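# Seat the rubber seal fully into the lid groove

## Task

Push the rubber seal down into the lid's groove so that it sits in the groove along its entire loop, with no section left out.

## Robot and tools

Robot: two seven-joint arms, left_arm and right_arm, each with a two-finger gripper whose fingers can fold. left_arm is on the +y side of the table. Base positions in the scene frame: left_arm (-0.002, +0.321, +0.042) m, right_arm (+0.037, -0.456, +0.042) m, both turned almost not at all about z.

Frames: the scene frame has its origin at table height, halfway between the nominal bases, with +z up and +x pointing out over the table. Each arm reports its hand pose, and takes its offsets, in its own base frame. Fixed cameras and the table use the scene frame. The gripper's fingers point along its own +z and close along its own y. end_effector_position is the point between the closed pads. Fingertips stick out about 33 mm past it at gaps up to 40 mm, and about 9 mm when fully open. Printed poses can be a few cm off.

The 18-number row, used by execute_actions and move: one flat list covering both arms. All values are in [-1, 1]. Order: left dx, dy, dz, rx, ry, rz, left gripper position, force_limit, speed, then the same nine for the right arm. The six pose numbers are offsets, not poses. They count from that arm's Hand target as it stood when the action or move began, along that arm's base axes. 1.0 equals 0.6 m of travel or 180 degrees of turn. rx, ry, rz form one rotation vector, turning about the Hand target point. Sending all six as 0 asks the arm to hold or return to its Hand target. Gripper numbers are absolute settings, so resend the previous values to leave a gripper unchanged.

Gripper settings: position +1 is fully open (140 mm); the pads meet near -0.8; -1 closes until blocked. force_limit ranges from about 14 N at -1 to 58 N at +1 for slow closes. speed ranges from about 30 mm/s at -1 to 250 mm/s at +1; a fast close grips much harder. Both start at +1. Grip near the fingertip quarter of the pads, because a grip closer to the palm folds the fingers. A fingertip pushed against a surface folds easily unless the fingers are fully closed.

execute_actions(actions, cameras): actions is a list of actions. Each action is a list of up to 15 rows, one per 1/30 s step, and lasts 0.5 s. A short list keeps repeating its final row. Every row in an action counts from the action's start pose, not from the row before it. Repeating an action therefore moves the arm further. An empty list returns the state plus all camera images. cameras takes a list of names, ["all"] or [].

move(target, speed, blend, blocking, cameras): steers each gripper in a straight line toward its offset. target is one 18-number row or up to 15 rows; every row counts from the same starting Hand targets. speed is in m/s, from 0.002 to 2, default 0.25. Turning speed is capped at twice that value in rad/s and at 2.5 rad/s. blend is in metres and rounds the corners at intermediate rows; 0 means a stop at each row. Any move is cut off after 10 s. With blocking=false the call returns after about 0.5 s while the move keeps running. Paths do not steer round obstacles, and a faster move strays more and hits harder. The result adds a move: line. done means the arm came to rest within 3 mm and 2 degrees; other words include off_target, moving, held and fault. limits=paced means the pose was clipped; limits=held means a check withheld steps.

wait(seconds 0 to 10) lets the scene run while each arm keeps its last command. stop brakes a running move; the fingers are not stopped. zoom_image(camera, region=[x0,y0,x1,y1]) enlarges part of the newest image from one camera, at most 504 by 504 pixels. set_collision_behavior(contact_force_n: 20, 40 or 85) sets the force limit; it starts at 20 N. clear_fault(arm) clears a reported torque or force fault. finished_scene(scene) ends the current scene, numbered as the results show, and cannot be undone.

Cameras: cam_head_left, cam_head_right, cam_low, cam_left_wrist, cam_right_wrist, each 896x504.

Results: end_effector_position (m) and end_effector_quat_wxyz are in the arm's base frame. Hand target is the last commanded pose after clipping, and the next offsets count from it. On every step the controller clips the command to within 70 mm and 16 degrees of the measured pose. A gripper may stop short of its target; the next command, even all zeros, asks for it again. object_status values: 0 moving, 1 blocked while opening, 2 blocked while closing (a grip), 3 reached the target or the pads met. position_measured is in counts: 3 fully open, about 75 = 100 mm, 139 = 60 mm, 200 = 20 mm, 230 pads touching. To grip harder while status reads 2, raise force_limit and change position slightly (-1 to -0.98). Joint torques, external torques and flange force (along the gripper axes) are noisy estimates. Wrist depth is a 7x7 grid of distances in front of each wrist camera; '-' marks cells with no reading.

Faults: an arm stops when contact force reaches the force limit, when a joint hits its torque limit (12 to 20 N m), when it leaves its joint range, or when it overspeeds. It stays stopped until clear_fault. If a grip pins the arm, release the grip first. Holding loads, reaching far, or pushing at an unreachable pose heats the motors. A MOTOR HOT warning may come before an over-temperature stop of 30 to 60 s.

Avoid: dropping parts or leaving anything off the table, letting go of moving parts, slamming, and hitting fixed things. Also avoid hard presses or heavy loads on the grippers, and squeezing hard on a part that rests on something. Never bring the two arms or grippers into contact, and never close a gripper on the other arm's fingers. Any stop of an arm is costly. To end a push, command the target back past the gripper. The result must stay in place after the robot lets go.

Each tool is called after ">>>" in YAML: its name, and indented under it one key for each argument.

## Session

>>> execute_actions:
  actions: []

Scene clock: 0.00 s.
left_arm: end_effector_position=(+0.2694, -0.1874, +0.1959) position_measured=3 object_status=3 end_effector_quat_wxyz=(-0.300, +0.557, +0.546, +0.549) | right_arm: end_effector_position=(+0.4171, +0.3209, +0.2546) position_measured=3 object_status=3 end_effector_quat_wxyz=(+0.233, +0.665, -0.710, -0.006)
Joint positions: left_arm=[-1.023 0.363 -0.235 -2.135 0.674 1.215 1.623] | right_arm=[0.721 0.401 -0.062 -1.416 -0.007 1.348 0.723]
Joint velocities: within noise
Joint torques (N m): no reading
External joint torques (N m): no reading
Flange force (N): no reading
Wrist depth (mm): cam_left_wrist=[1672 1740 - 1937 1937 2030 1650 / 1827 1909 - 2413 2436 2304 1429 / - - - 2224 - - 1487 / 434 132 - - - 144 - / 88 113 416 507 - 134 113 / - 106 372 426 - - 97 / - 292 314 372 - - 84] | cam_right_wrist=[976 - - - - - - / 1021 - - - - 535 - / 1008 - - - - 582 - / 1025 115 - - - 135 234 / - 107 - - - - - / - - - - 498 - 94 / - - - - - - -]
Hand target: left_arm +0.2694, -0.1874, +0.1959; -0.300, +0.557, +0.546, +0.549 | right_arm +0.4171, +0.3209, +0.2546; +0.233, +0.665, -0.710, -0.006
Tool commands: left_gripper/position=+1.0 left_gripper/force_limit=+1.0 left_gripper/speed=+1.0 right_gripper/position=+1.0 right_gripper/force_limit=+1.0 right_gripper/speed=+1.0
camera_calibration:
cam_left_wrist: T_world_to_cam=[[0.933362, -0.229491, 0.275987, -0.339645], [0.102759, -0.565875, -0.818063, 0.0356125], [0.343912, 0.791909, -0.504584, 0.293083], [0, 0, 0, 1]] pos_world=[0.212558, -0.289888, 0.270756]
cam_right_wrist: T_world_to_cam=[[-0.938673, 0.109117, 0.327088, 0.27829], [0.11627, 0.993215, 0.00233101, -0.369235], [-0.324614, 0.0402185, -0.944991, 0.508127], [0, 0, 0, 1]] pos_world=[0.4691, 0.315927, 0.39001]

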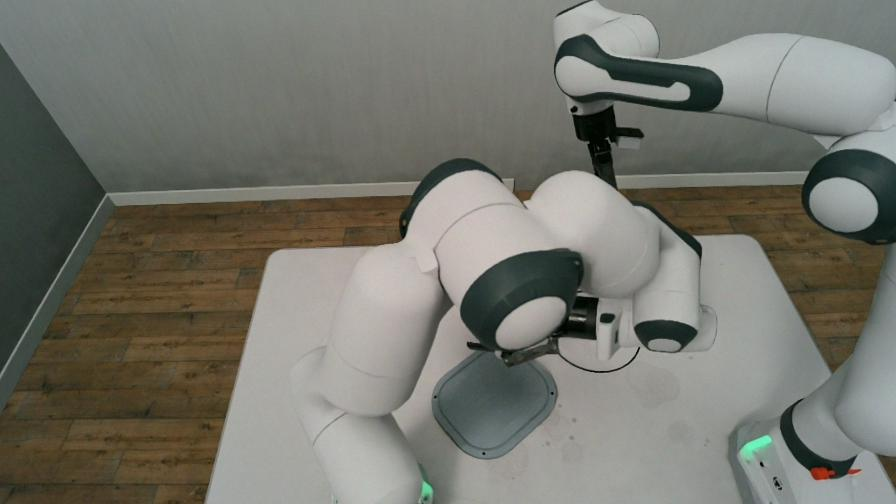

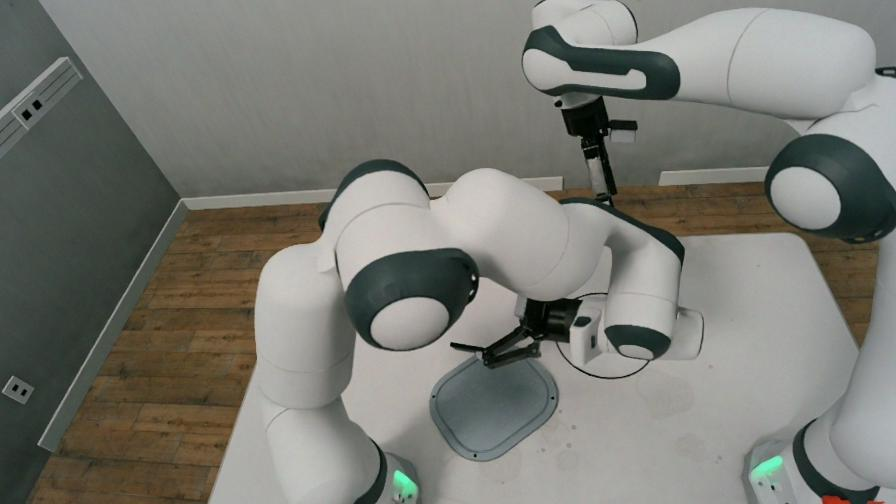

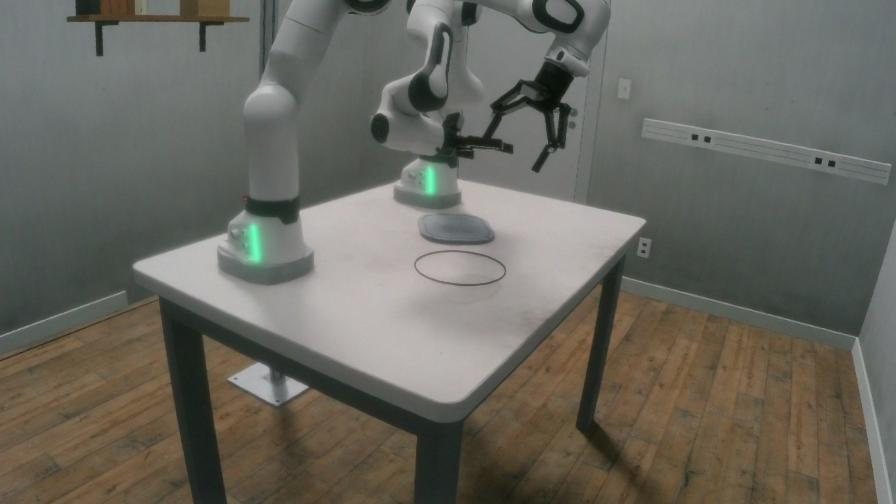

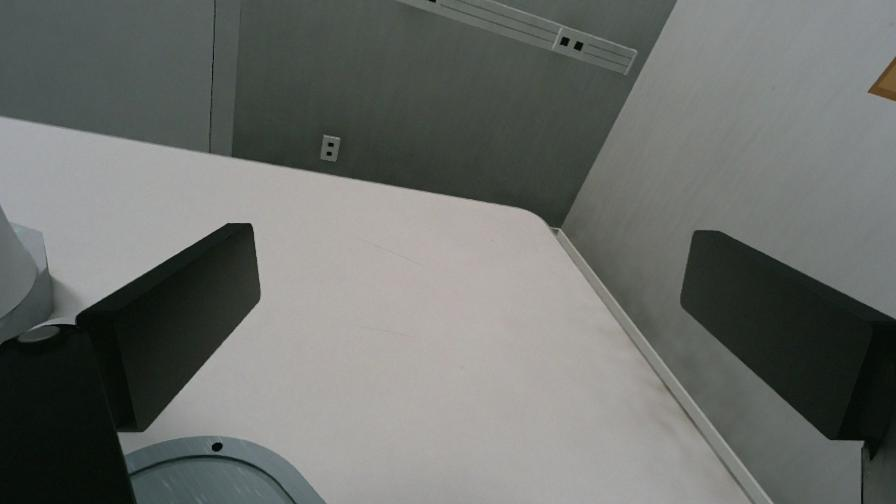

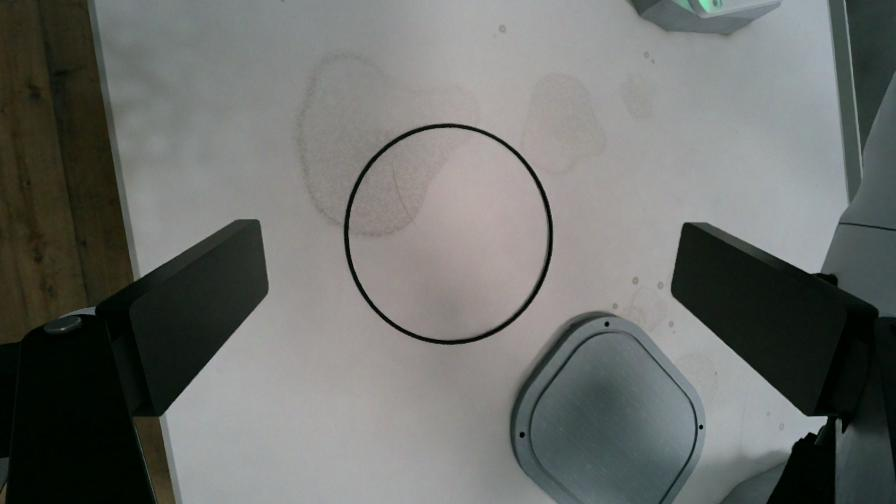

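>>> set_collision_behavior:
  contact_force_n: 85

>>> move:
  target: [0.0,0.35,0.3,0,0,0,0.2,1,0,0,-0.1,0.1,0,0,0,0.2,1,0]
  speed: 0.3
  cameras: ["cam_head_left","cam_head_right","cam_right_wrist"]

>>> zoom_image:
  camera: "cam_head_left"
  region: [420, 280, 700, 480]

Set on each arm: contact force limit 85 N; load limits (N m) waist: 85, shoulder: 85, upper arm roll: 85, elbow: 85, forearm roll: 11, wrist pitch: 11, wrist roll: 11.

Scene clock: 3.40 s.
left_arm: end_effector_position=(+0.2691, +0.0220, +0.3747) position_measured=104 object_status=3 end_effector_quat_wxyz=(-0.299, +0.556, +0.548, +0.549) | right_arm: end_effector_position=(+0.4173, +0.2631, +0.3149) position_measured=104 object_status=3 end_effector_quat_wxyz=(+0.230, +0.664, -0.711, -0.007)
Joint positions: left_arm=[-0.987 -0.544 -0.093 -2.687 0.868 1.12 2.049] | right_arm=[0.676 0.271 -0.09 -1.453 -0.039 1.262 0.649]
Joint velocities: left_arm=[0.001 0.001 0 0.003 0 0 0.005] | right_arm=[within noise]
Joint torques (N m): left_arm=[-0.18 -12.47 -0.13 21.13 3 -1.45 0.37] | right_arm=[0.89 -40.52 -0.79 23.36 0.3 0.86 -0.19]
External joint torques (N m): left_arm=[-0.21 -2.29 0.45 -0.16 0.31 -0.15 0.31] | right_arm=[0.95 -0.17 -0.21 -0.04 -0.23 -0.25 -0.24]
Flange force (N): left_arm=[7.2 -3.6 6.6] | right_arm=[0.3 0.8 -0.2]
Wrist depth (mm): cam_left_wrist=[1496 1579 - - - - - / 1619 1672 - - 2014 1814 1478 / 1740 1880 - - - 1801 1405 / 1801 2014 140 3602 141 - 1298 / 1588 88 108 - - 95 1266 / - - 602 - - - 76 / - - - - - - -] | cam_right_wrist=[1070 - - - - 507 1580 / 1070 - - - - - 2093 / 1074 - - - - - 1842 / 1079 441 134 - 150 - - / - 86 104 - - 94 87 / - - - - - - - / - - - - - - -]
Hand target: left_arm +0.2694, +0.0226, +0.3759; -0.300, +0.557, +0.546, +0.549 | right_arm +0.4171, +0.2609, +0.3146; +0.233, +0.665, -0.710, -0.006
Off the commanded pose: left_arm 0.001 m, 0 deg | right_arm 0.002 m, 0 deg.
move: done
camera_calibration:
cam_right_wrist: T_world_to_cam=[[-0.939098, 0.110971, 0.325239, 0.265289], [0.119575, 0.992804, 0.00652039, -0.314573], [-0.322175, 0.0450138, -0.945609, 0.565412], [0, 0, 0, 1]] pos_world=[0.468909, 0.257419, 0.450428]
Images, in order (width x height): cam_head_left 896x504, cam_head_right 896x504, cam_right_wrist 896x504.

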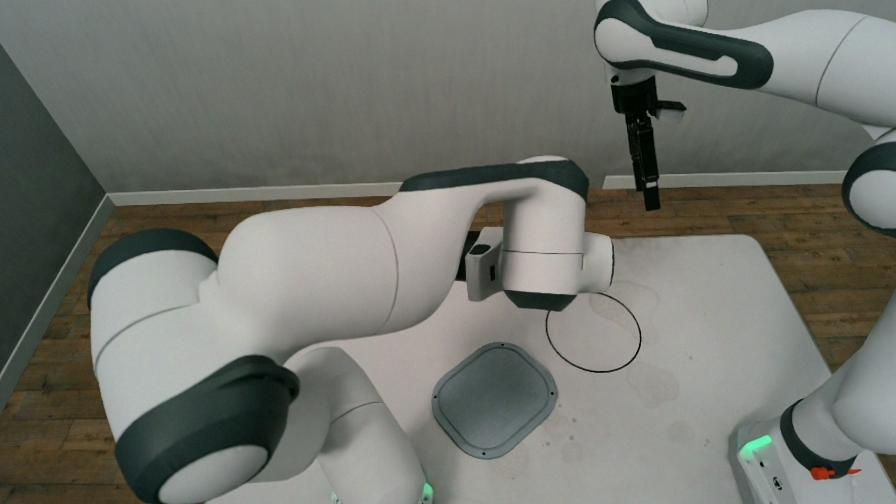

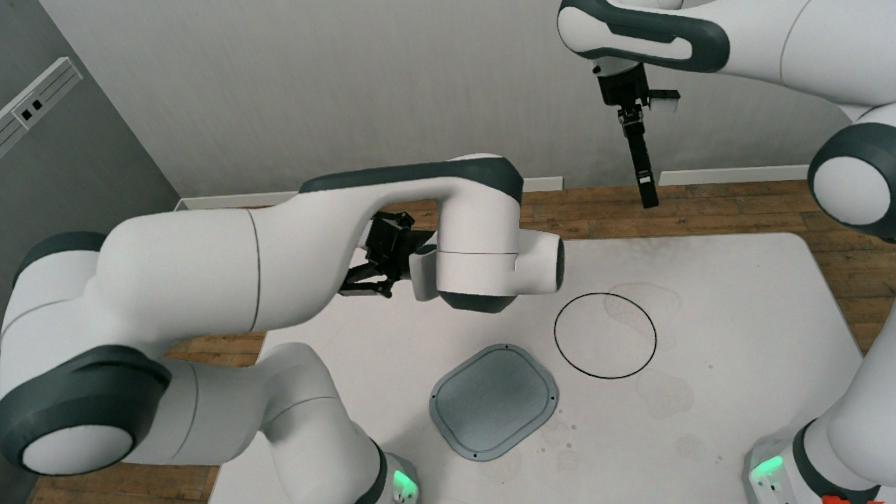

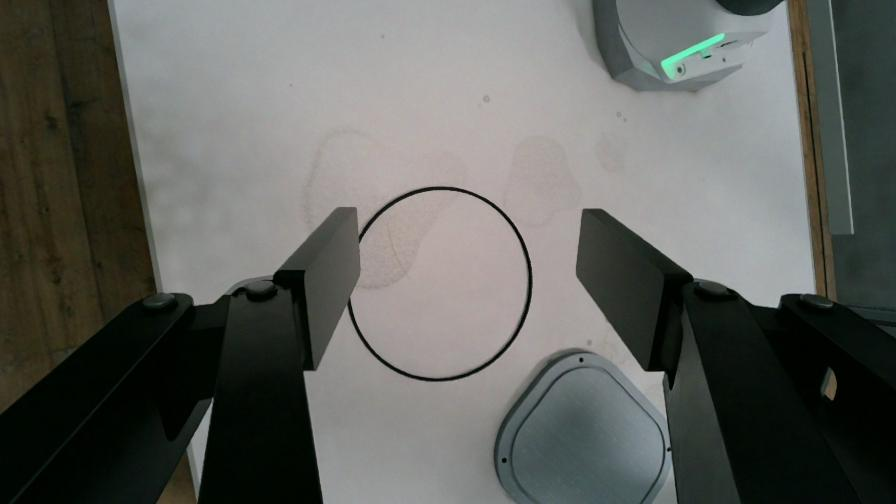

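Scaled by 1.800 from the camera's 896x504 image, which has a finer 1280x720 frame.

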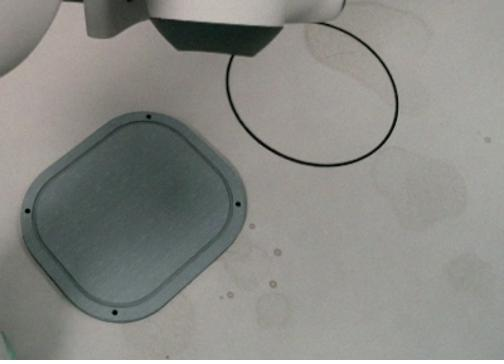

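>>> move:
  target: [0.1,0.15,-0.05,-0.352,-0.379,0.579,-0.5,1,0,-0.065,-0.0615,-0.4243,0.047,-0.147,-0.261,-0.5,1,0]
  speed: 0.4
  cameras: ["all"]

Scene clock: 11.50 s.
left_arm: end_effector_position=(+0.3289, +0.1136, +0.3458) position_measured=192 object_status=3 end_effector_quat_wxyz=(-0.002, -0.311, +0.950, +0.003) | right_arm: end_effector_position=(+0.3788, +0.2251, +0.0615) position_measured=192 object_status=3 end_effector_quat_wxyz=(+0.001, -0.330, +0.944, +0.001)
Joint positions: left_arm=[-0.126 -0.713 0.328 -2.36 0.219 1.667 1.042] | right_arm=[0.665 -0.044 -0.13 -2.592 -0.007 2.552 1.438]
Joint velocities: left_arm=[within noise] | right_arm=[0 0.001 0 -0.001 0 0 0.005]
Joint torques (N m): left_arm=[0.67 -7.24 -7.1 23.49 0.47 2.49 -0.1] | right_arm=[0.88 -25.46 0.24 19.48 0.2 2.67 0.23]
External joint torques (N m): left_arm=[0.63 -0.99 -0.47 -0.52 -0.32 0.02 -0.1] | right_arm=[0.78 0.19 0.04 0.07 -0.24 0.21 0.23]
Flange force (N): left_arm=[4.9 1.2 1.6] | right_arm=[-0.6 1.3 0.9]
Wrist depth (mm): cam_left_wrist=[- - - - - - 1218 / 541 - - - - - 1325 / - - - - - 1541 1429 / 1496 - - 134 137 1608 1513 / 1522 1513 93 100 100 90 1608 / 1513 - 76 - - 73 68 / - - - - - - -] | cam_right_wrist=[- - - 213 - 216 - / - - - - - - - / - - - - - - - / - - - 140 128 - - / - - 86 - - - - / - - - - - - - / - - - - - - -]
Hand target: left_arm +0.3294, +0.1126, +0.3459; -0.001, -0.315, +0.949, +0.001 | right_arm +0.3781, +0.2240, +0.0600; +0.001, -0.329, +0.944, +0.000
Off the commanded pose: left_arm 0.001 m, 0 deg | right_arm 0.002 m, 0 deg.
move: done
camera_calibration:
cam_left_wrist: T_world_to_cam=[[-0.599109, 0.800496, 0.0165519, 0.109214], [0.761208, 0.563052, 0.321768, -0.416555], [0.248254, 0.205374, -0.946674, 0.360815], [0, 0, 0, 1]] pos_world=[0.292942, 0.073015, 0.473801]
cam_right_wrist: T_world_to_cam=[[-0.630525, 0.776122, 0.00853953, 0.0686482], [0.730812, 0.589936, 0.34335, -0.432081], [0.261444, 0.222732, -0.939169, 0.0536489], [0, 0, 0, 1]] pos_world=[0.345028, 0.189672, 0.198154]

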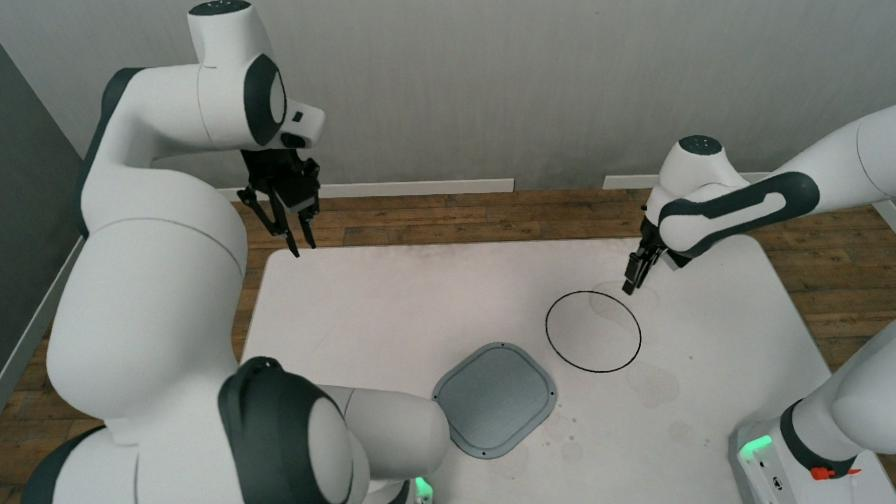

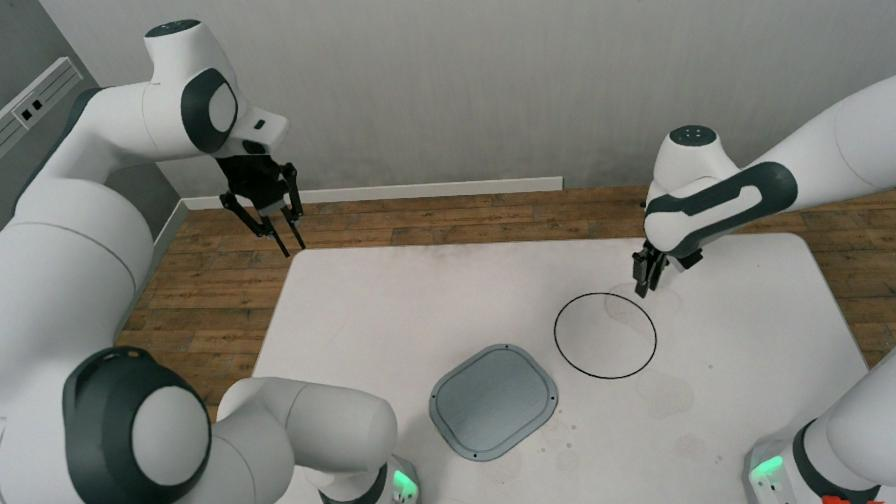

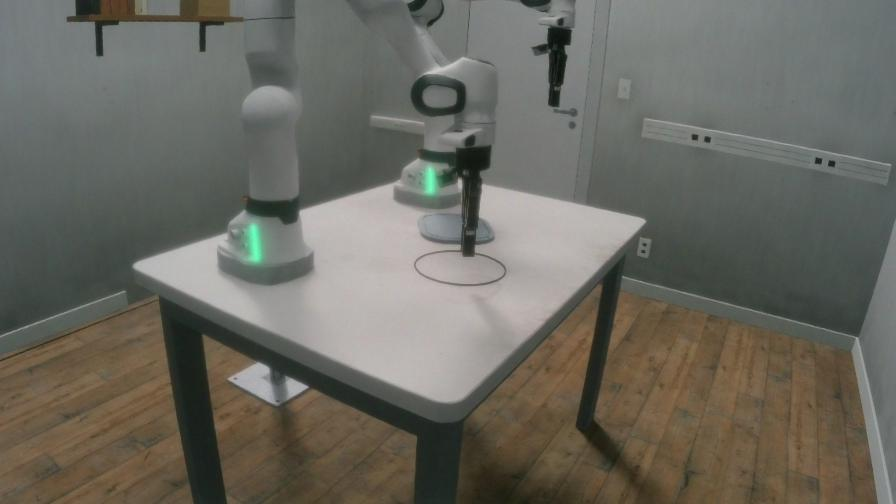

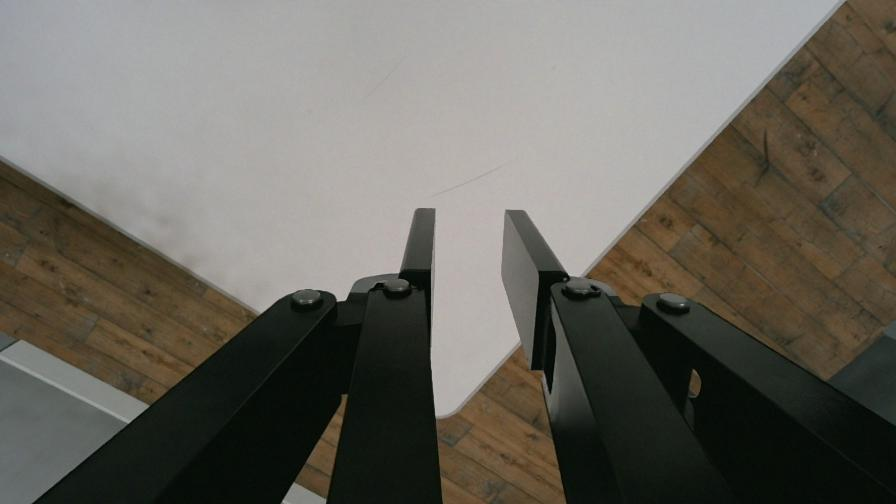

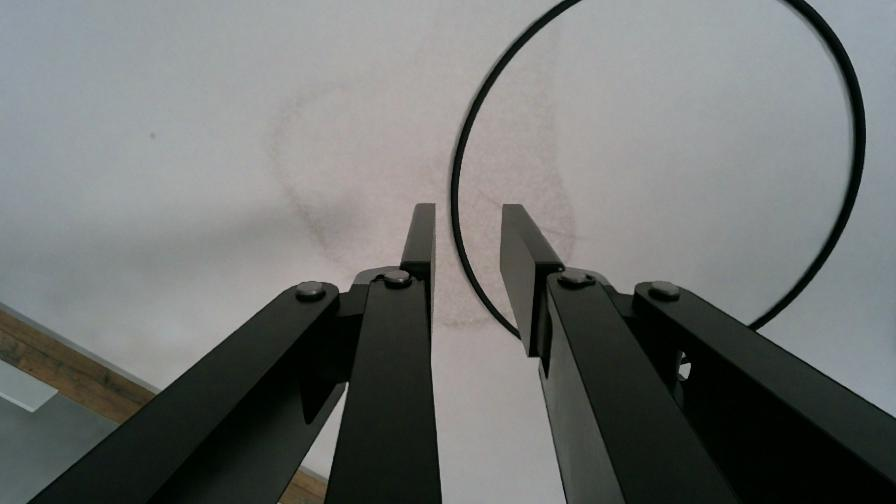

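>>> move:
  target:
    - [0,0,0,0,0,0,-0.5,1,0,0.005,-0.0067,-0.09,0,0,0,-0.5,1,0]
    - [0,0,0,0,0,0,-0.5,1,0,0.005,-0.0067,-0.1257,0,0,0,-0.5,-1,0]
  speed: [0.12,0.04]

>>> execute_actions:
  actions:
    - [[0,0,0,0,0,0,-0.5,1,0,0,0,0,0,0,0,-1,-1,-1]]
    - [[0,0,0,0,0,0,-0.5,1,0,0,0,0,0,0,0,-1,-1,-1]]
    - [[0,0,0,0,0,0,-0.5,1,0,0,0,0,0,0,0,-1,-1,-1]]
    - [[0,0,0,0,0,0,-0.5,1,0,0,0,0,0,0,0,-1,-1,-1]]
  cameras: ["cam_right_wrist"]

Scene clock: 14.70 s.
left_arm: end_effector_position=(+0.3289, +0.1136, +0.3458) position_measured=192 object_status=3 end_effector_quat_wxyz=(-0.002, -0.312, +0.950, +0.003) | right_arm: end_effector_position=(+0.3776, +0.2184, -0.0148) position_measured=192 object_status=3 end_effector_quat_wxyz=(-0.004, -0.329, +0.944, -0.002)
Joint positions: left_arm=[-0.126 -0.713 0.328 -2.36 0.219 1.667 1.04] | right_arm=[0.652 0.166 -0.118 -2.6 0.048 2.756 1.391]
Joint torques (N m): left_arm=[0.25 -7.36 -6.71 23.51 0.55 2.5 -0.18] | right_arm=[0.65 -26.61 0.02 17.19 0.64 4.08 -0.17]
External joint torques (N m): left_arm=[0.23 -1.2 -0.1 -0.48 -0.23 0.02 -0.19] | right_arm=[0.68 2.9 0.42 1.18 0.34 1.63 -0.17]
Flange force (N): left_arm=[4.9 1.5 1.7] | right_arm=[-8.0 -0.4 14.0]
Wrist depth (mm): cam_left_wrist=[- - - - 492 - 1318 / - - - 505 - - 1353 / - - - - - 1390 1413 / 1421 566 - 153 136 1470 1513 / 1522 1559 93 112 100 95 1598 / - - 76 - - 73 69 / - - - - - - -] | cam_right_wrist=[- - - - - - - / - - 158 155 159 159 159 / - - - - - - 166 / - - - 172 172 177 - / - - 87 - - - - / - - - - - - - / - - - - - - -]
Hand target: left_arm +0.3294, +0.1126, +0.3459; -0.001, -0.315, +0.949, +0.001 | right_arm +0.3811, +0.2200, -0.0154; +0.001, -0.329, +0.944, +0.000
Off the commanded pose: left_arm 0.001 m, 0 deg | right_arm 0.004 m, 1 deg.
move: off_target (right_arm); target 2's new numbers were sent with right_arm's hand 0.004 m and 1 deg from that target

Scene clock: 16.90 s.
left_arm: end_effector_position=(+0.3289, +0.1136, +0.3458) position_measured=192 object_status=3 end_effector_quat_wxyz=(-0.002, -0.312, +0.950, +0.003) | right_arm: end_effector_position=(+0.3804, +0.2206, -0.0145) position_measured=225 object_status=2 end_effector_quat_wxyz=(+0.001, -0.330, +0.944, -0.001)
Joint positions: left_arm=[-0.126 -0.713 0.328 -2.36 0.219 1.667 1.04] | right_arm=[0.651 0.168 -0.116 -2.599 0.048 2.767 1.391]
Joint torques (N m): left_arm=[0.24 -7.32 -6.77 23.47 0.55 2.5 -0.15] | right_arm=[0.07 -28.66 -0.37 16.34 0.46 2.67 -0.16]
External joint torques (N m): left_arm=[0.22 -1.04 -0.11 -0.58 -0.23 0.03 -0.15] | right_arm=[0 0.86 -0.06 0.34 0.16 0.19 -0.16]
External joint torques at the end of the 1st action: left_arm=[0.28 -1.3 -0.08 -0.56 -0.22 0.02 -0.13] | right_arm=[0 0.85 -0.07 0.51 0.22 0.21 -0.21]
External joint torques at the end of the 2nd action: left_arm=[0.27 -1.19 -0.08 -0.43 -0.22 0.02 -0.16] | right_arm=[0.19 0.85 0.28 0.42 0.19 0.21 -0.19]
External joint torques at the end of the 3rd action: left_arm=[0.21 -1.11 -0.15 -0.58 -0.24 0.01 -0.16] | right_arm=[0.18 0.88 0 0.39 0.17 0.18 -0.23]
Flange force (N): left_arm=[4.6 1.4 1.9] | right_arm=[-2.6 -0.9 3.5]
Flange force at the end of the 1st action (N): left_arm=[5.3 1.8 2.0] | right_arm=[-3.1 -1.1 3.7]
Flange force at the end of the 2nd action (N): left_arm=[4.7 1.6 1.6] | right_arm=[-2.9 -0.5 3.7]
Flange force at the end of the 3rd action (N): left_arm=[4.9 1.4 1.9] | right_arm=[-2.8 -0.8 3.6]
Wrist depth (mm): cam_left_wrist=[- 475 - 481 484 - 1248 / - 506 - 509 510 - 1353 / - - 546 548 - 1487 1405 / 1470 - 563 173 151 1429 1496 / 1522 - 93 100 100 90 1619 / - - 76 - - 73 - / - - - - - - -] | cam_right_wrist=[- - - 146 - - - / - - 156 - - - - / - - 166 - - - - / - - - 127 - - 174 / - - - - 94 - - / - - - - - - - / - - - - - - -]
Hand target: left_arm +0.3294, +0.1126, +0.3459; -0.001, -0.315, +0.949, +0.001 | right_arm +0.3811, +0.2200, -0.0154; +0.001, -0.329, +0.944, +0.000
Off the commanded pose: left_arm 0.001 m, 0 deg | right_arm 0.001 m, 0 deg.
camera_calibration:
cam_right_wrist: T_world_to_cam=[[-0.629202, 0.777223, 0.00541636, 0.0730448], [0.731809, 0.590061, 0.341004, -0.404979], [0.26184, 0.218524, -0.940046, -0.0164557], [0, 0, 0, 1]] pos_world=[0.346636, 0.185786, 0.122235]
Images, in order (width x height): cam_right_wrist 896x504.

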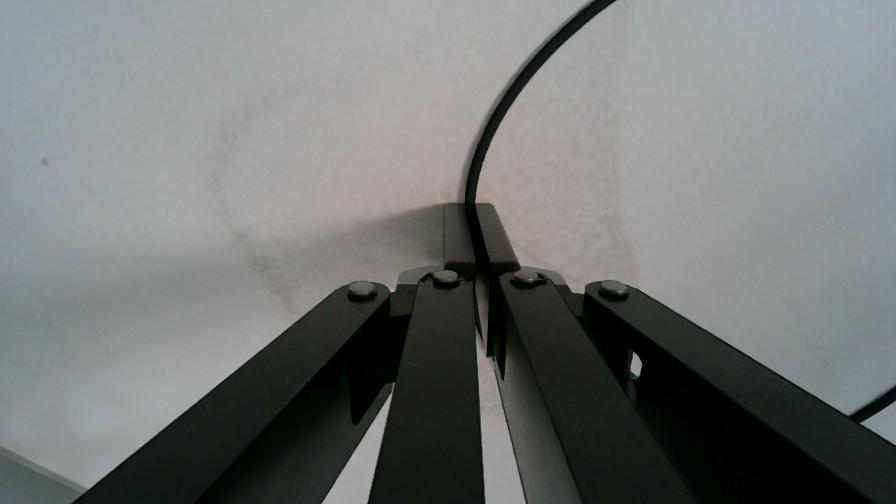

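>>> move:
  target:
    - [0,0,0,0,0,0,-0.5,1,0,0,0,0.0067,0,0,0,-1,-1,-1]
    - [0,0,0,0,0,0,-0.5,1,0,0.1553,-0.196,0.0067,0,0,0,-1,-1,-1]
    - [0,0,0,0,0,0,-0.5,1,0,0.1553,-0.196,0.0035,0,0,0,-0.5,-1,-0.5]
    - [0,0,0,0,0,0,-0.5,1,0,0.1553,-0.196,0.2,0,0,0,-0.5,1,0]
  speed: [0.03,0.1,0.03,0.1]
  cameras: ["cam_right_wrist","cam_head_right"]

Scene clock: 23.53 s.
left_arm: end_effector_position=(+0.3289, +0.1136, +0.3458) position_measured=192 object_status=3 end_effector_quat_wxyz=(-0.002, -0.312, +0.950, +0.003) | right_arm: end_effector_position=(+0.4744, +0.1028, +0.1041) position_measured=192 object_status=3 end_effector_quat_wxyz=(+0.001, -0.329, +0.944, +0.001)
Joint positions: left_arm=[-0.126 -0.713 0.328 -2.36 0.219 1.667 1.04] | right_arm=[0.337 -0.018 -0.125 -2.419 0 2.404 1.112]
Joint torques (N m): left_arm=[0.24 -7.34 -6.7 23.49 0.56 2.5 -0.16] | right_arm=[0.91 -29.18 0.15 21.94 0.29 2.17 0.19]
External joint torques (N m): left_arm=[0.25 -1.14 -0.03 -0.52 -0.23 0.02 -0.16] | right_arm=[0.85 -0.62 0.04 0.51 -0.24 -0.32 0.19]
Flange force (N): left_arm=[4.7 1.6 1.8] | right_arm=[-0.6 1.1 -2.6]
Wrist depth (mm): cam_left_wrist=[- - - - - - 1298 / - 520 - - - - 1397 / 1541 542 - 555 580 1437 1445 / 1453 576 - 150 555 1513 1531 / 1531 1541 93 100 100 95 1588 / - - 76 - - 73 - / - - - - - - -] | cam_right_wrist=[- - - - 256 - - / - - 271 - - - - / 1025 - - - - - - / 1155 1172 - 126 - - - / 1250 1231 87 - - - - / - - - - - - - / - - - - - - -]
Hand target: left_arm +0.3294, +0.1126, +0.3459; -0.001, -0.315, +0.949, +0.001 | right_arm +0.4743, +0.1024, +0.1046; +0.001, -0.329, +0.944, +0.000
Off the commanded pose: left_arm 0.001 m, 0 deg | right_arm 0.001 m, 0 deg.
move: done
camera_calibration:
cam_right_wrist: T_world_to_cam=[[-0.628789, 0.777534, 0.00814891, 0.222583], [0.732196, 0.588531, 0.342811, -0.444803], [0.261751, 0.221522, -0.939369, 0.0958954], [0, 0, 0, 1]] pos_world=[0.44054, 0.0674718, 0.240751]
Images, in order (width x height): cam_head_right 896x504, cam_right_wrist 896x504.

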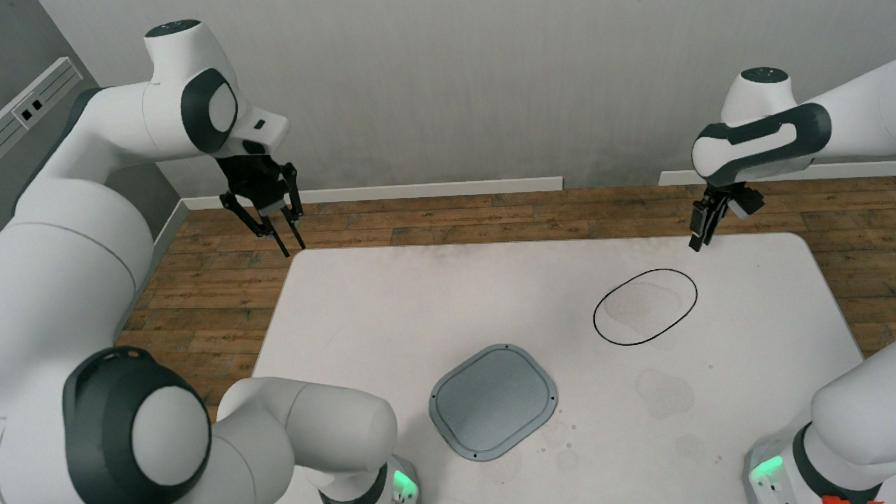

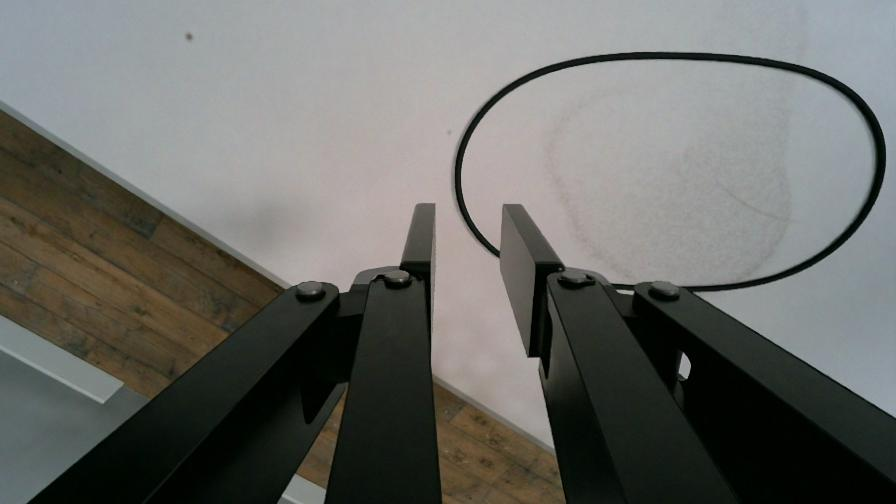

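>>> move:
  target:
    - [0,0,0,0,0,0,-0.5,1,0,-0.4938,0.6843,0.05,0,0,0,-1,-1,0]
    - [0,0,0,0,0,0,-0.5,1,0,-0.4938,0.6843,-0.149,0,0,0,-1,-1,0]
    - [0,0,0,0,0,0,-0.5,1,0,-0.4938,0.6843,-0.183,0,0,0,-1,-1,0]
  speed: [0.3,0.15,0.025]
  cameras: ["cam_right_wrist"]

Scene clock: 29.93 s.
left_arm: end_effector_position=(+0.3289, +0.1136, +0.3458) position_measured=192 object_status=3 end_effector_quat_wxyz=(-0.002, -0.312, +0.950, +0.003) | right_arm: end_effector_position=(+0.1783, +0.5118, -0.0033) position_measured=233 object_status=3 end_effector_quat_wxyz=(+0.000, -0.330, +0.944, -0.002)
Joint positions: left_arm=[-0.126 -0.713 0.328 -2.36 0.219 1.667 1.04] | right_arm=[0.861 0.375 0.36 -2.243 -0.249 2.58 2.309]
Joint velocities: left_arm=[within noise] | right_arm=[0.001 0.001 -0.002 0 0 -0.001 0.005]
Joint torques (N m): left_arm=[0.24 -7.37 -6.8 23.48 0.54 2.5 -0.11] | right_arm=[1.81 -33.2 3.51 18.73 0.17 3.33 0.34]
External joint torques (N m): left_arm=[0.21 -1.15 -0.16 -0.54 -0.24 0.02 -0.11] | right_arm=[1.84 2.82 -0.92 0.33 -0.31 0.87 0.34]
Flange force (N): left_arm=[4.9 1.5 1.8] | right_arm=[-5.0 7.1 11.6]
Wrist depth (mm): cam_left_wrist=[- 475 - 515 - 499 1230 / - 509 - 513 498 - 1339 / - - - - 541 - 1405 / 1461 599 572 149 560 1496 1478 / 1541 1513 94 99 100 95 1550 / - - 76 - - 73 69 / - - - - - - -] | cam_right_wrist=[- 157 151 149 150 149 149 / - - 156 156 157 159 157 / - - 167 165 166 167 167 / - - 175 171 176 176 178 / - - - - 94 185 188 / - - - - - - - / - - - - - - -]
Hand target: left_arm +0.3294, +0.1126, +0.3459; -0.001, -0.315, +0.949, +0.001 | right_arm +0.1780, +0.5130, -0.0052; +0.001, -0.329, +0.944, +0.000
Off the commanded pose: left_arm 0.001 m, 0 deg | right_arm 0.002 m, 0 deg.
move: done
camera_calibration:
cam_right_wrist: T_world_to_cam=[[-0.629919, 0.77665, 0.00417304, -0.280141], [0.731581, 0.591544, 0.338918, -0.433442], [0.260752, 0.216544, -0.940807, -0.0153571], [0, 0, 0, 1]] pos_world=[0.144636, 0.477297, 0.133622]
Images, in order (width x height): cam_right_wrist 896x504.

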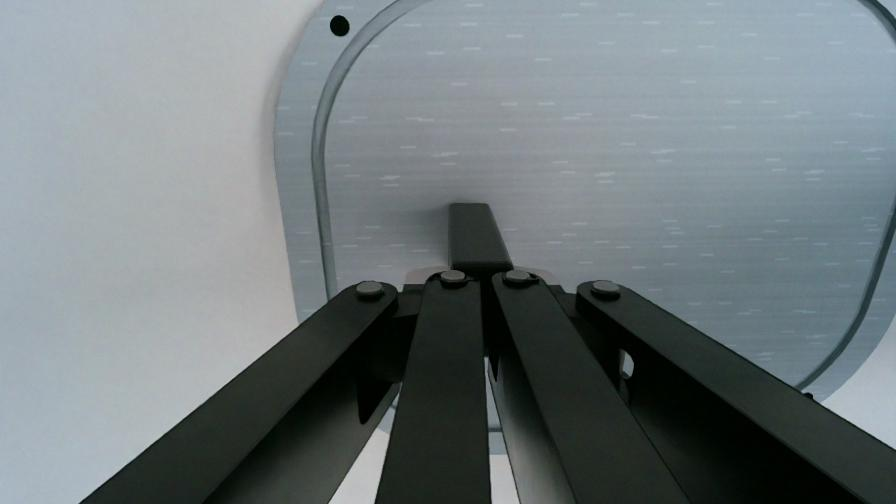

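>>> move:
  target: [0,0,0,0,0,0,-0.5,1,0,0.06,-0.0757,-0.005,0,0,0,-1,-1,0]
  speed: 0.06
  cameras: ["cam_right_wrist"]

Scene clock: 31.93 s.
left_arm: end_effector_position=(+0.3289, +0.1136, +0.3458) position_measured=192 object_status=3 end_effector_quat_wxyz=(-0.002, -0.312, +0.950, +0.003) | right_arm: end_effector_position=(+0.2136, +0.4766, -0.0028) position_measured=233 object_status=3 end_effector_quat_wxyz=(+0.007, -0.329, +0.944, +0.007)
Joint positions: left_arm=[-0.126 -0.713 0.328 -2.36 0.219 1.667 1.04] | right_arm=[0.748 0.322 0.379 -2.337 -0.248 2.644 2.226]
Joint velocities: left_arm=[within noise] | right_arm=[0 0.001 -0.001 0 0 0 -0.006]
Joint torques (N m): left_arm=[0.19 -7.36 -6.77 23.52 0.55 2.49 -0.15] | right_arm=[-1.62 -31.36 1.28 14.83 0.09 1.46 -0.26]
External joint torques (N m): left_arm=[0.2 -1.14 -0.07 -0.52 -0.24 0.01 -0.15] | right_arm=[-1.49 2.29 -2.54 -3.02 -0.36 -1.06 -0.26]
Flange force (N): left_arm=[4.7 1.5 1.7] | right_arm=[1.8 -4.9 4.9]
Wrist depth (mm): cam_left_wrist=[474 - 483 - - 468 1272 / - - 491 - - 1788 1368 / - - - - - 1311 1421 / 1453 - - 135 563 1496 1513 / 1550 - 93 100 100 95 1569 / - - 76 - - 73 72 / - - - - - - -] | cam_right_wrist=[- - 158 148 148 149 149 / - - 164 158 156 156 158 / - - - 165 168 166 168 / - - - 127 177 176 178 / - - - - 94 191 191 / - - - - - - - / - - - - - - -]
Hand target: left_arm +0.3294, +0.1126, +0.3459; -0.001, -0.315, +0.949, +0.001 | right_arm +0.2140, +0.4676, -0.0082; +0.001, -0.329, +0.944, +0.000
Off the commanded pose: left_arm 0.001 m, 0 deg | right_arm 0.011 m, 1 deg.
move: off_target (right_arm)
camera_calibration:
cam_right_wrist: T_world_to_cam=[[-0.627878, 0.778162, 0.0152831, -0.231767], [0.730626, 0.582527, 0.356157, -0.434055], [0.268245, 0.234789, -0.934301, -0.0268705], [0, 0, 0, 1]] pos_world=[0.178818, 0.43951, 0.133029]
Images, in order (width x height): cam_right_wrist 896x504.

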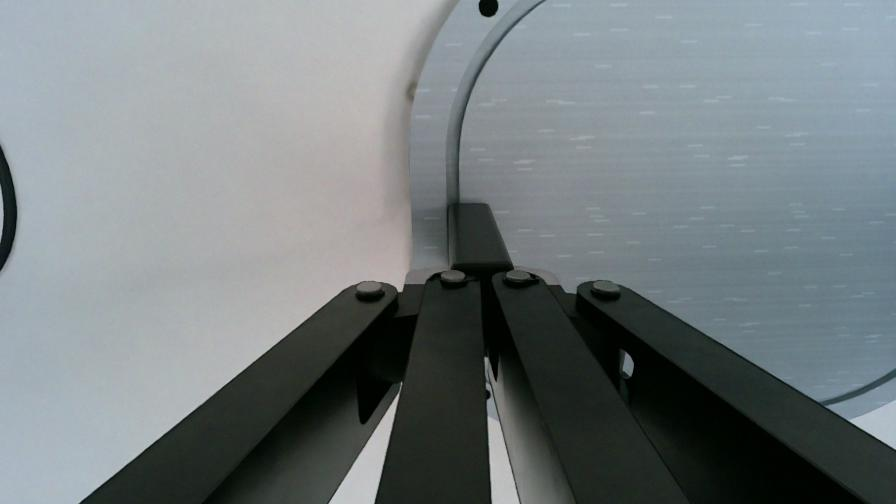

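>>> move:
  target:
    - [0,0,0,0,0,0,-0.5,1,0,0,0,0.2,0,0,0,-1,-1,0]
    - [0,0,0,0,0,0,-0.5,1,0,-0.2617,0.3298,0.2137,0.1524,0.1207,0,-1,-1,0]
  speed: [0.15,0.2]
  cameras: ["cam_right_wrist","cam_low","cam_head_left","cam_head_right"]

Scene clock: 37.43 s.
left_arm: end_effector_position=(+0.3289, +0.1136, +0.3458) position_measured=192 object_status=3 end_effector_quat_wxyz=(-0.002, -0.312, +0.950, +0.003) | right_arm: end_effector_position=(+0.0562, +0.6654, +0.1208) position_measured=233 object_status=3 end_effector_quat_wxyz=(-0.099, -0.312, +0.902, +0.283)
Joint positions: left_arm=[-0.126 -0.713 0.328 -2.36 0.219 1.667 1.04] | right_arm=[0.628 0.361 0.775 -2.172 0.625 2.755 1.68]
Joint velocities: left_arm=[within noise] | right_arm=[0 0.001 0.001 0 0.001 0.001 -0.004]
Joint torques (N m): left_arm=[0.26 -7.41 -6.75 23.51 0.55 2.48 -0.16] | right_arm=[0.34 -31.06 8.25 21.65 -0.47 2.34 -0.06]
External joint torques (N m): left_arm=[0.24 -1.04 -0.07 -0.62 -0.24 -0.01 -0.16] | right_arm=[0.36 0.27 0.22 0.47 -0.03 0.17 -0.11]
Flange force (N): left_arm=[4.7 1.5 2.0] | right_arm=[-1.4 0.9 2.1]
Wrist depth (mm): cam_left_wrist=[- - - - - - 1260 / - 485 489 500 - - 1332 / - 535 524 527 - 1421 1325 / 1461 566 549 135 136 1496 1513 / 1413 1522 93 100 100 95 1579 / - - 76 - - 73 - / - - - - - - -] | cam_right_wrist=[187 205 - 262 233 198 168 / 194 208 - 269 220 179 149 / 201 224 - 299 237 184 153 / 210 230 - 126 253 202 161 / - 240 - - 94 1678 1449 / - - - - - - 1368 / - - - - - - -]
Hand target: left_arm +0.3294, +0.1126, +0.3459; -0.001, -0.315, +0.949, +0.001 | right_arm +0.0570, +0.6655, +0.1200; -0.098, -0.314, +0.901, +0.284
Off the commanded pose: left_arm 0.001 m, 0 deg | right_arm 0.001 m, 0 deg.
move: done
camera_calibration:
cam_right_wrist: T_world_to_cam=[[-0.511376, 0.636164, 0.577745, -0.459307], [0.856383, 0.43313, 0.28108, -0.371622], [-0.0714255, 0.638509, -0.766293, -0.183286], [0, 0, 0, 1]] pos_world=[0.0702809, 0.570185, 0.229367]
Images, in order (width x height): cam_head_left 896x504, cam_head_right 896x504, cam_low 896x504, cam_right_wrist 896x504.

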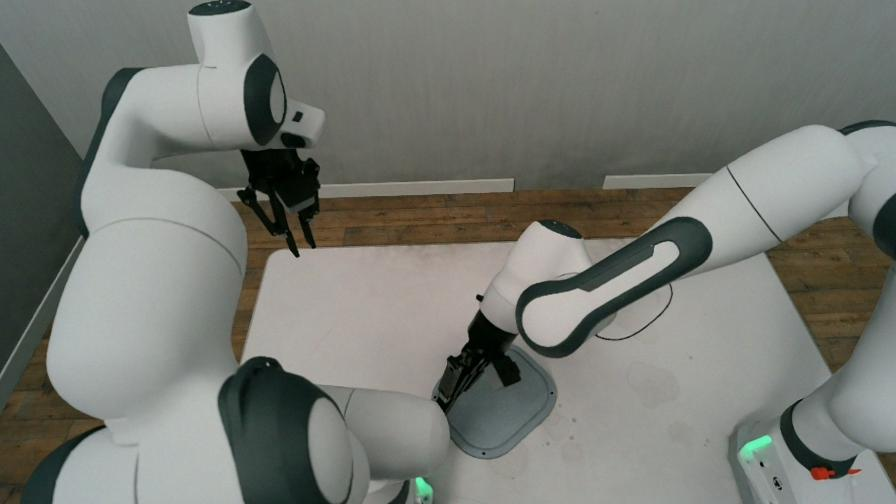

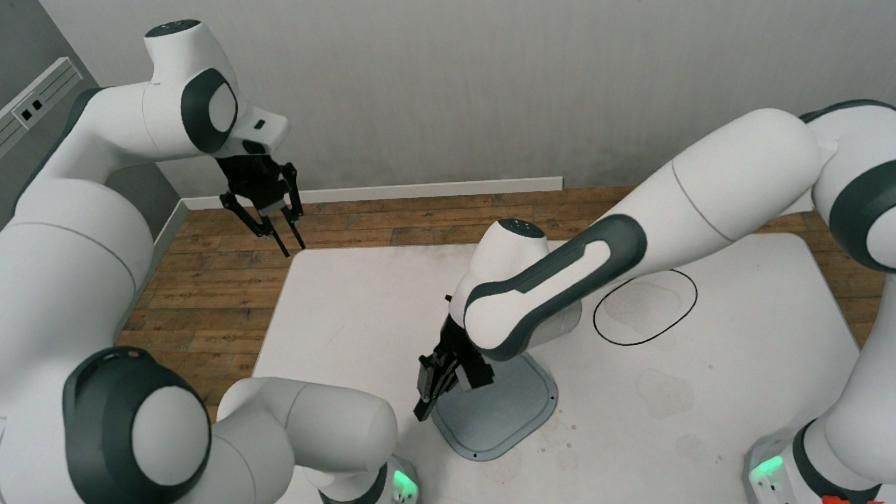

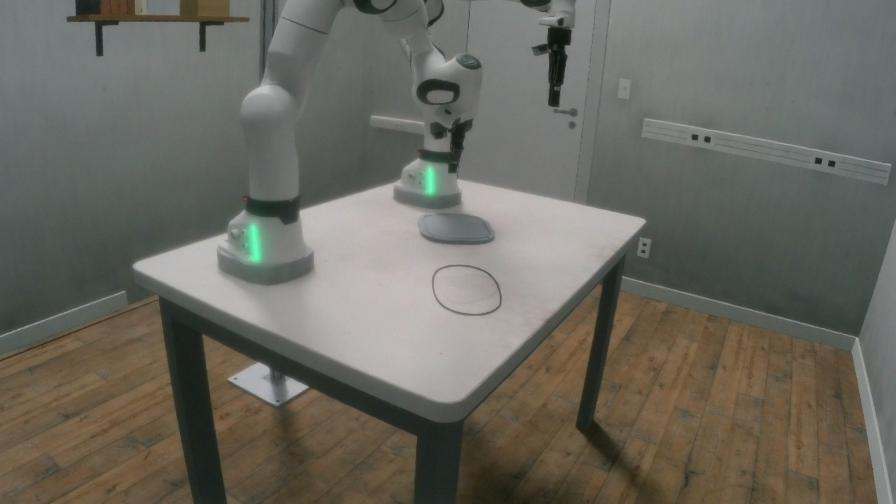

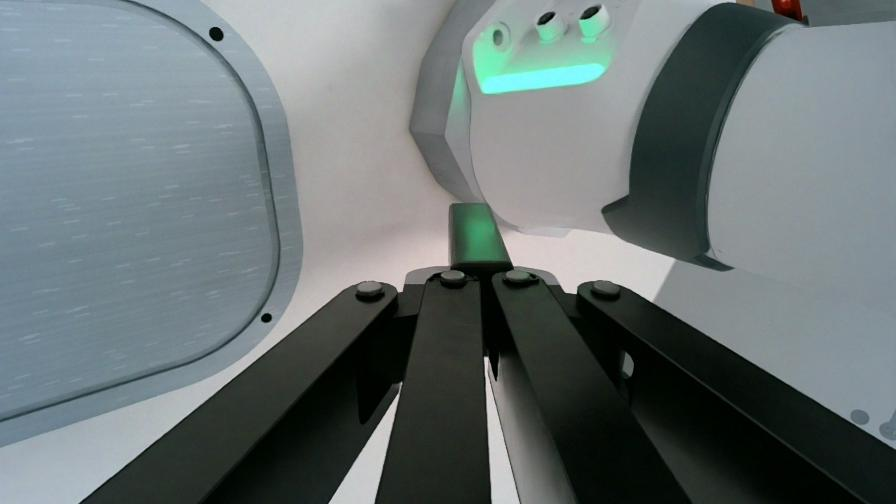

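>>> move:
  target:
    - [0,0,0,0,0,0,-0.5,1,0,0,0,-0.2283,0,0,0,-1,-1,0]
    - [0,0,0,0,0,0,-0.5,1,0,0.035,-0.0442,-0.2283,0,0,0,-1,-1,0]
  speed: [0.1,0.05]
  cameras: ["cam_right_wrist","cam_low"]

Scene clock: 40.93 s.
left_arm: end_effector_position=(+0.3289, +0.1136, +0.3458) position_measured=192 object_status=3 end_effector_quat_wxyz=(-0.002, -0.312, +0.950, +0.003) | right_arm: end_effector_position=(+0.0762, +0.6406, -0.0156) position_measured=233 object_status=3 end_effector_quat_wxyz=(-0.100, -0.311, +0.901, +0.284)
Joint positions: left_arm=[-0.126 -0.713 0.328 -2.36 0.219 1.667 1.04] | right_arm=[0.569 0.711 0.785 -2.196 0.552 3.031 1.507]
Joint velocities: left_arm=[within noise] | right_arm=[0 -0.001 0 -0.001 -0.002 0 -0.006]
Joint torques (N m): left_arm=[0.23 -7.36 -6.75 23.47 0.55 2.51 -0.15] | right_arm=[-0.35 -35.83 14.1 14.46 -1.44 2.18 -0.14]
External joint torques (N m): left_arm=[0.24 -1.12 -0.08 -0.54 -0.22 0.03 -0.15] | right_arm=[-0.31 -0.46 -0.66 -0.64 -0.23 0.28 -0.2]
Flange force (N): left_arm=[4.7 1.5 1.9] | right_arm=[1.5 -1.1 -1.6]
Wrist depth (mm): cam_left_wrist=[- - 483 - 506 487 1332 / 495 491 - 517 - - - / 1405 - - 531 541 1413 1421 / 1478 - - 174 137 1487 1559 / 1496 1541 93 100 100 95 1579 / 1513 - 76 - - 73 - / - - - - - - -] | cam_right_wrist=[- 102 114 130 - 182 170 / - 104 119 - - 184 162 / - 105 125 171 190 193 172 / 101 116 132 126 - 214 187 / - 115 - - 94 - 1484 / - - - - - - 1449 / - - - - - - -]
Hand target: left_arm +0.3294, +0.1126, +0.3459; -0.001, -0.315, +0.949, +0.001 | right_arm +0.0780, +0.6389, -0.0169; -0.098, -0.314, +0.901, +0.284
Off the commanded pose: left_arm 0.001 m, 0 deg | right_arm 0.003 m, 0 deg.
move: done
camera_calibration:
cam_right_wrist: T_world_to_cam=[[-0.508081, 0.636201, 0.580605, -0.354712], [0.858183, 0.431309, 0.278378, -0.33863], [-0.0733159, 0.639704, -0.765117, -0.271143], [0, 0, 0, 1]] pos_world=[0.0905051, 0.545173, 0.0927588]
Images, in order (width x height): cam_low 896x504, cam_right_wrist 896x504.

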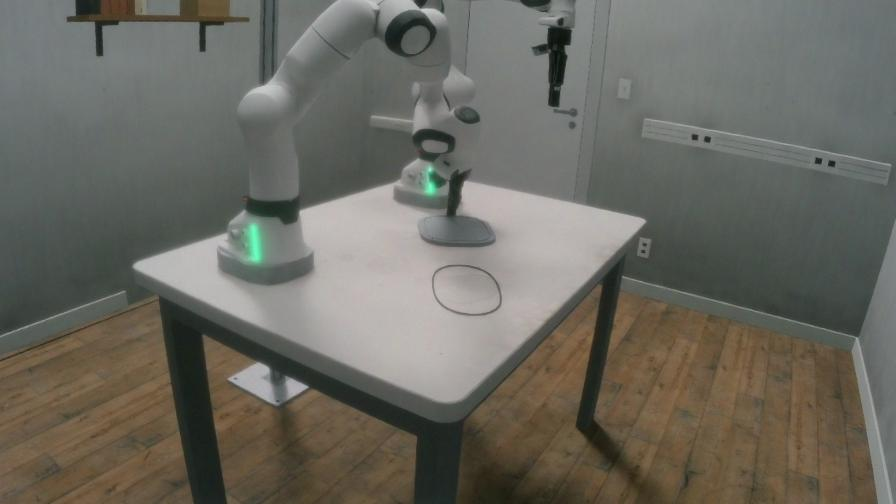

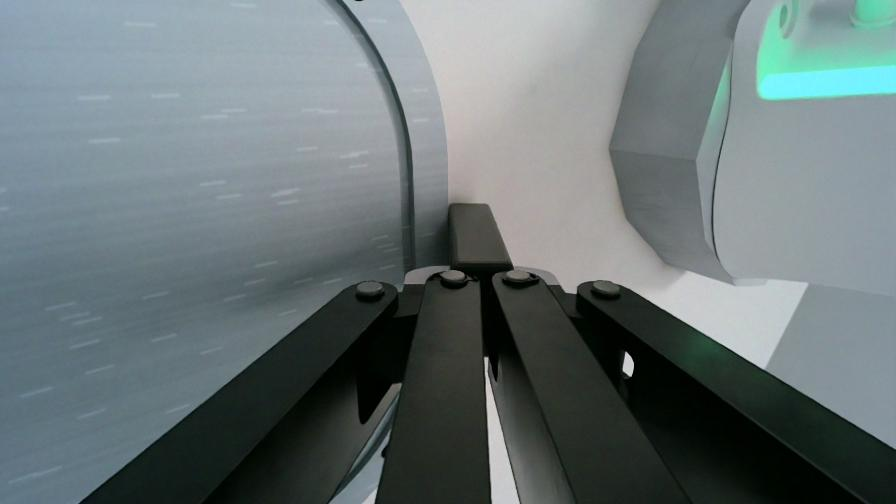

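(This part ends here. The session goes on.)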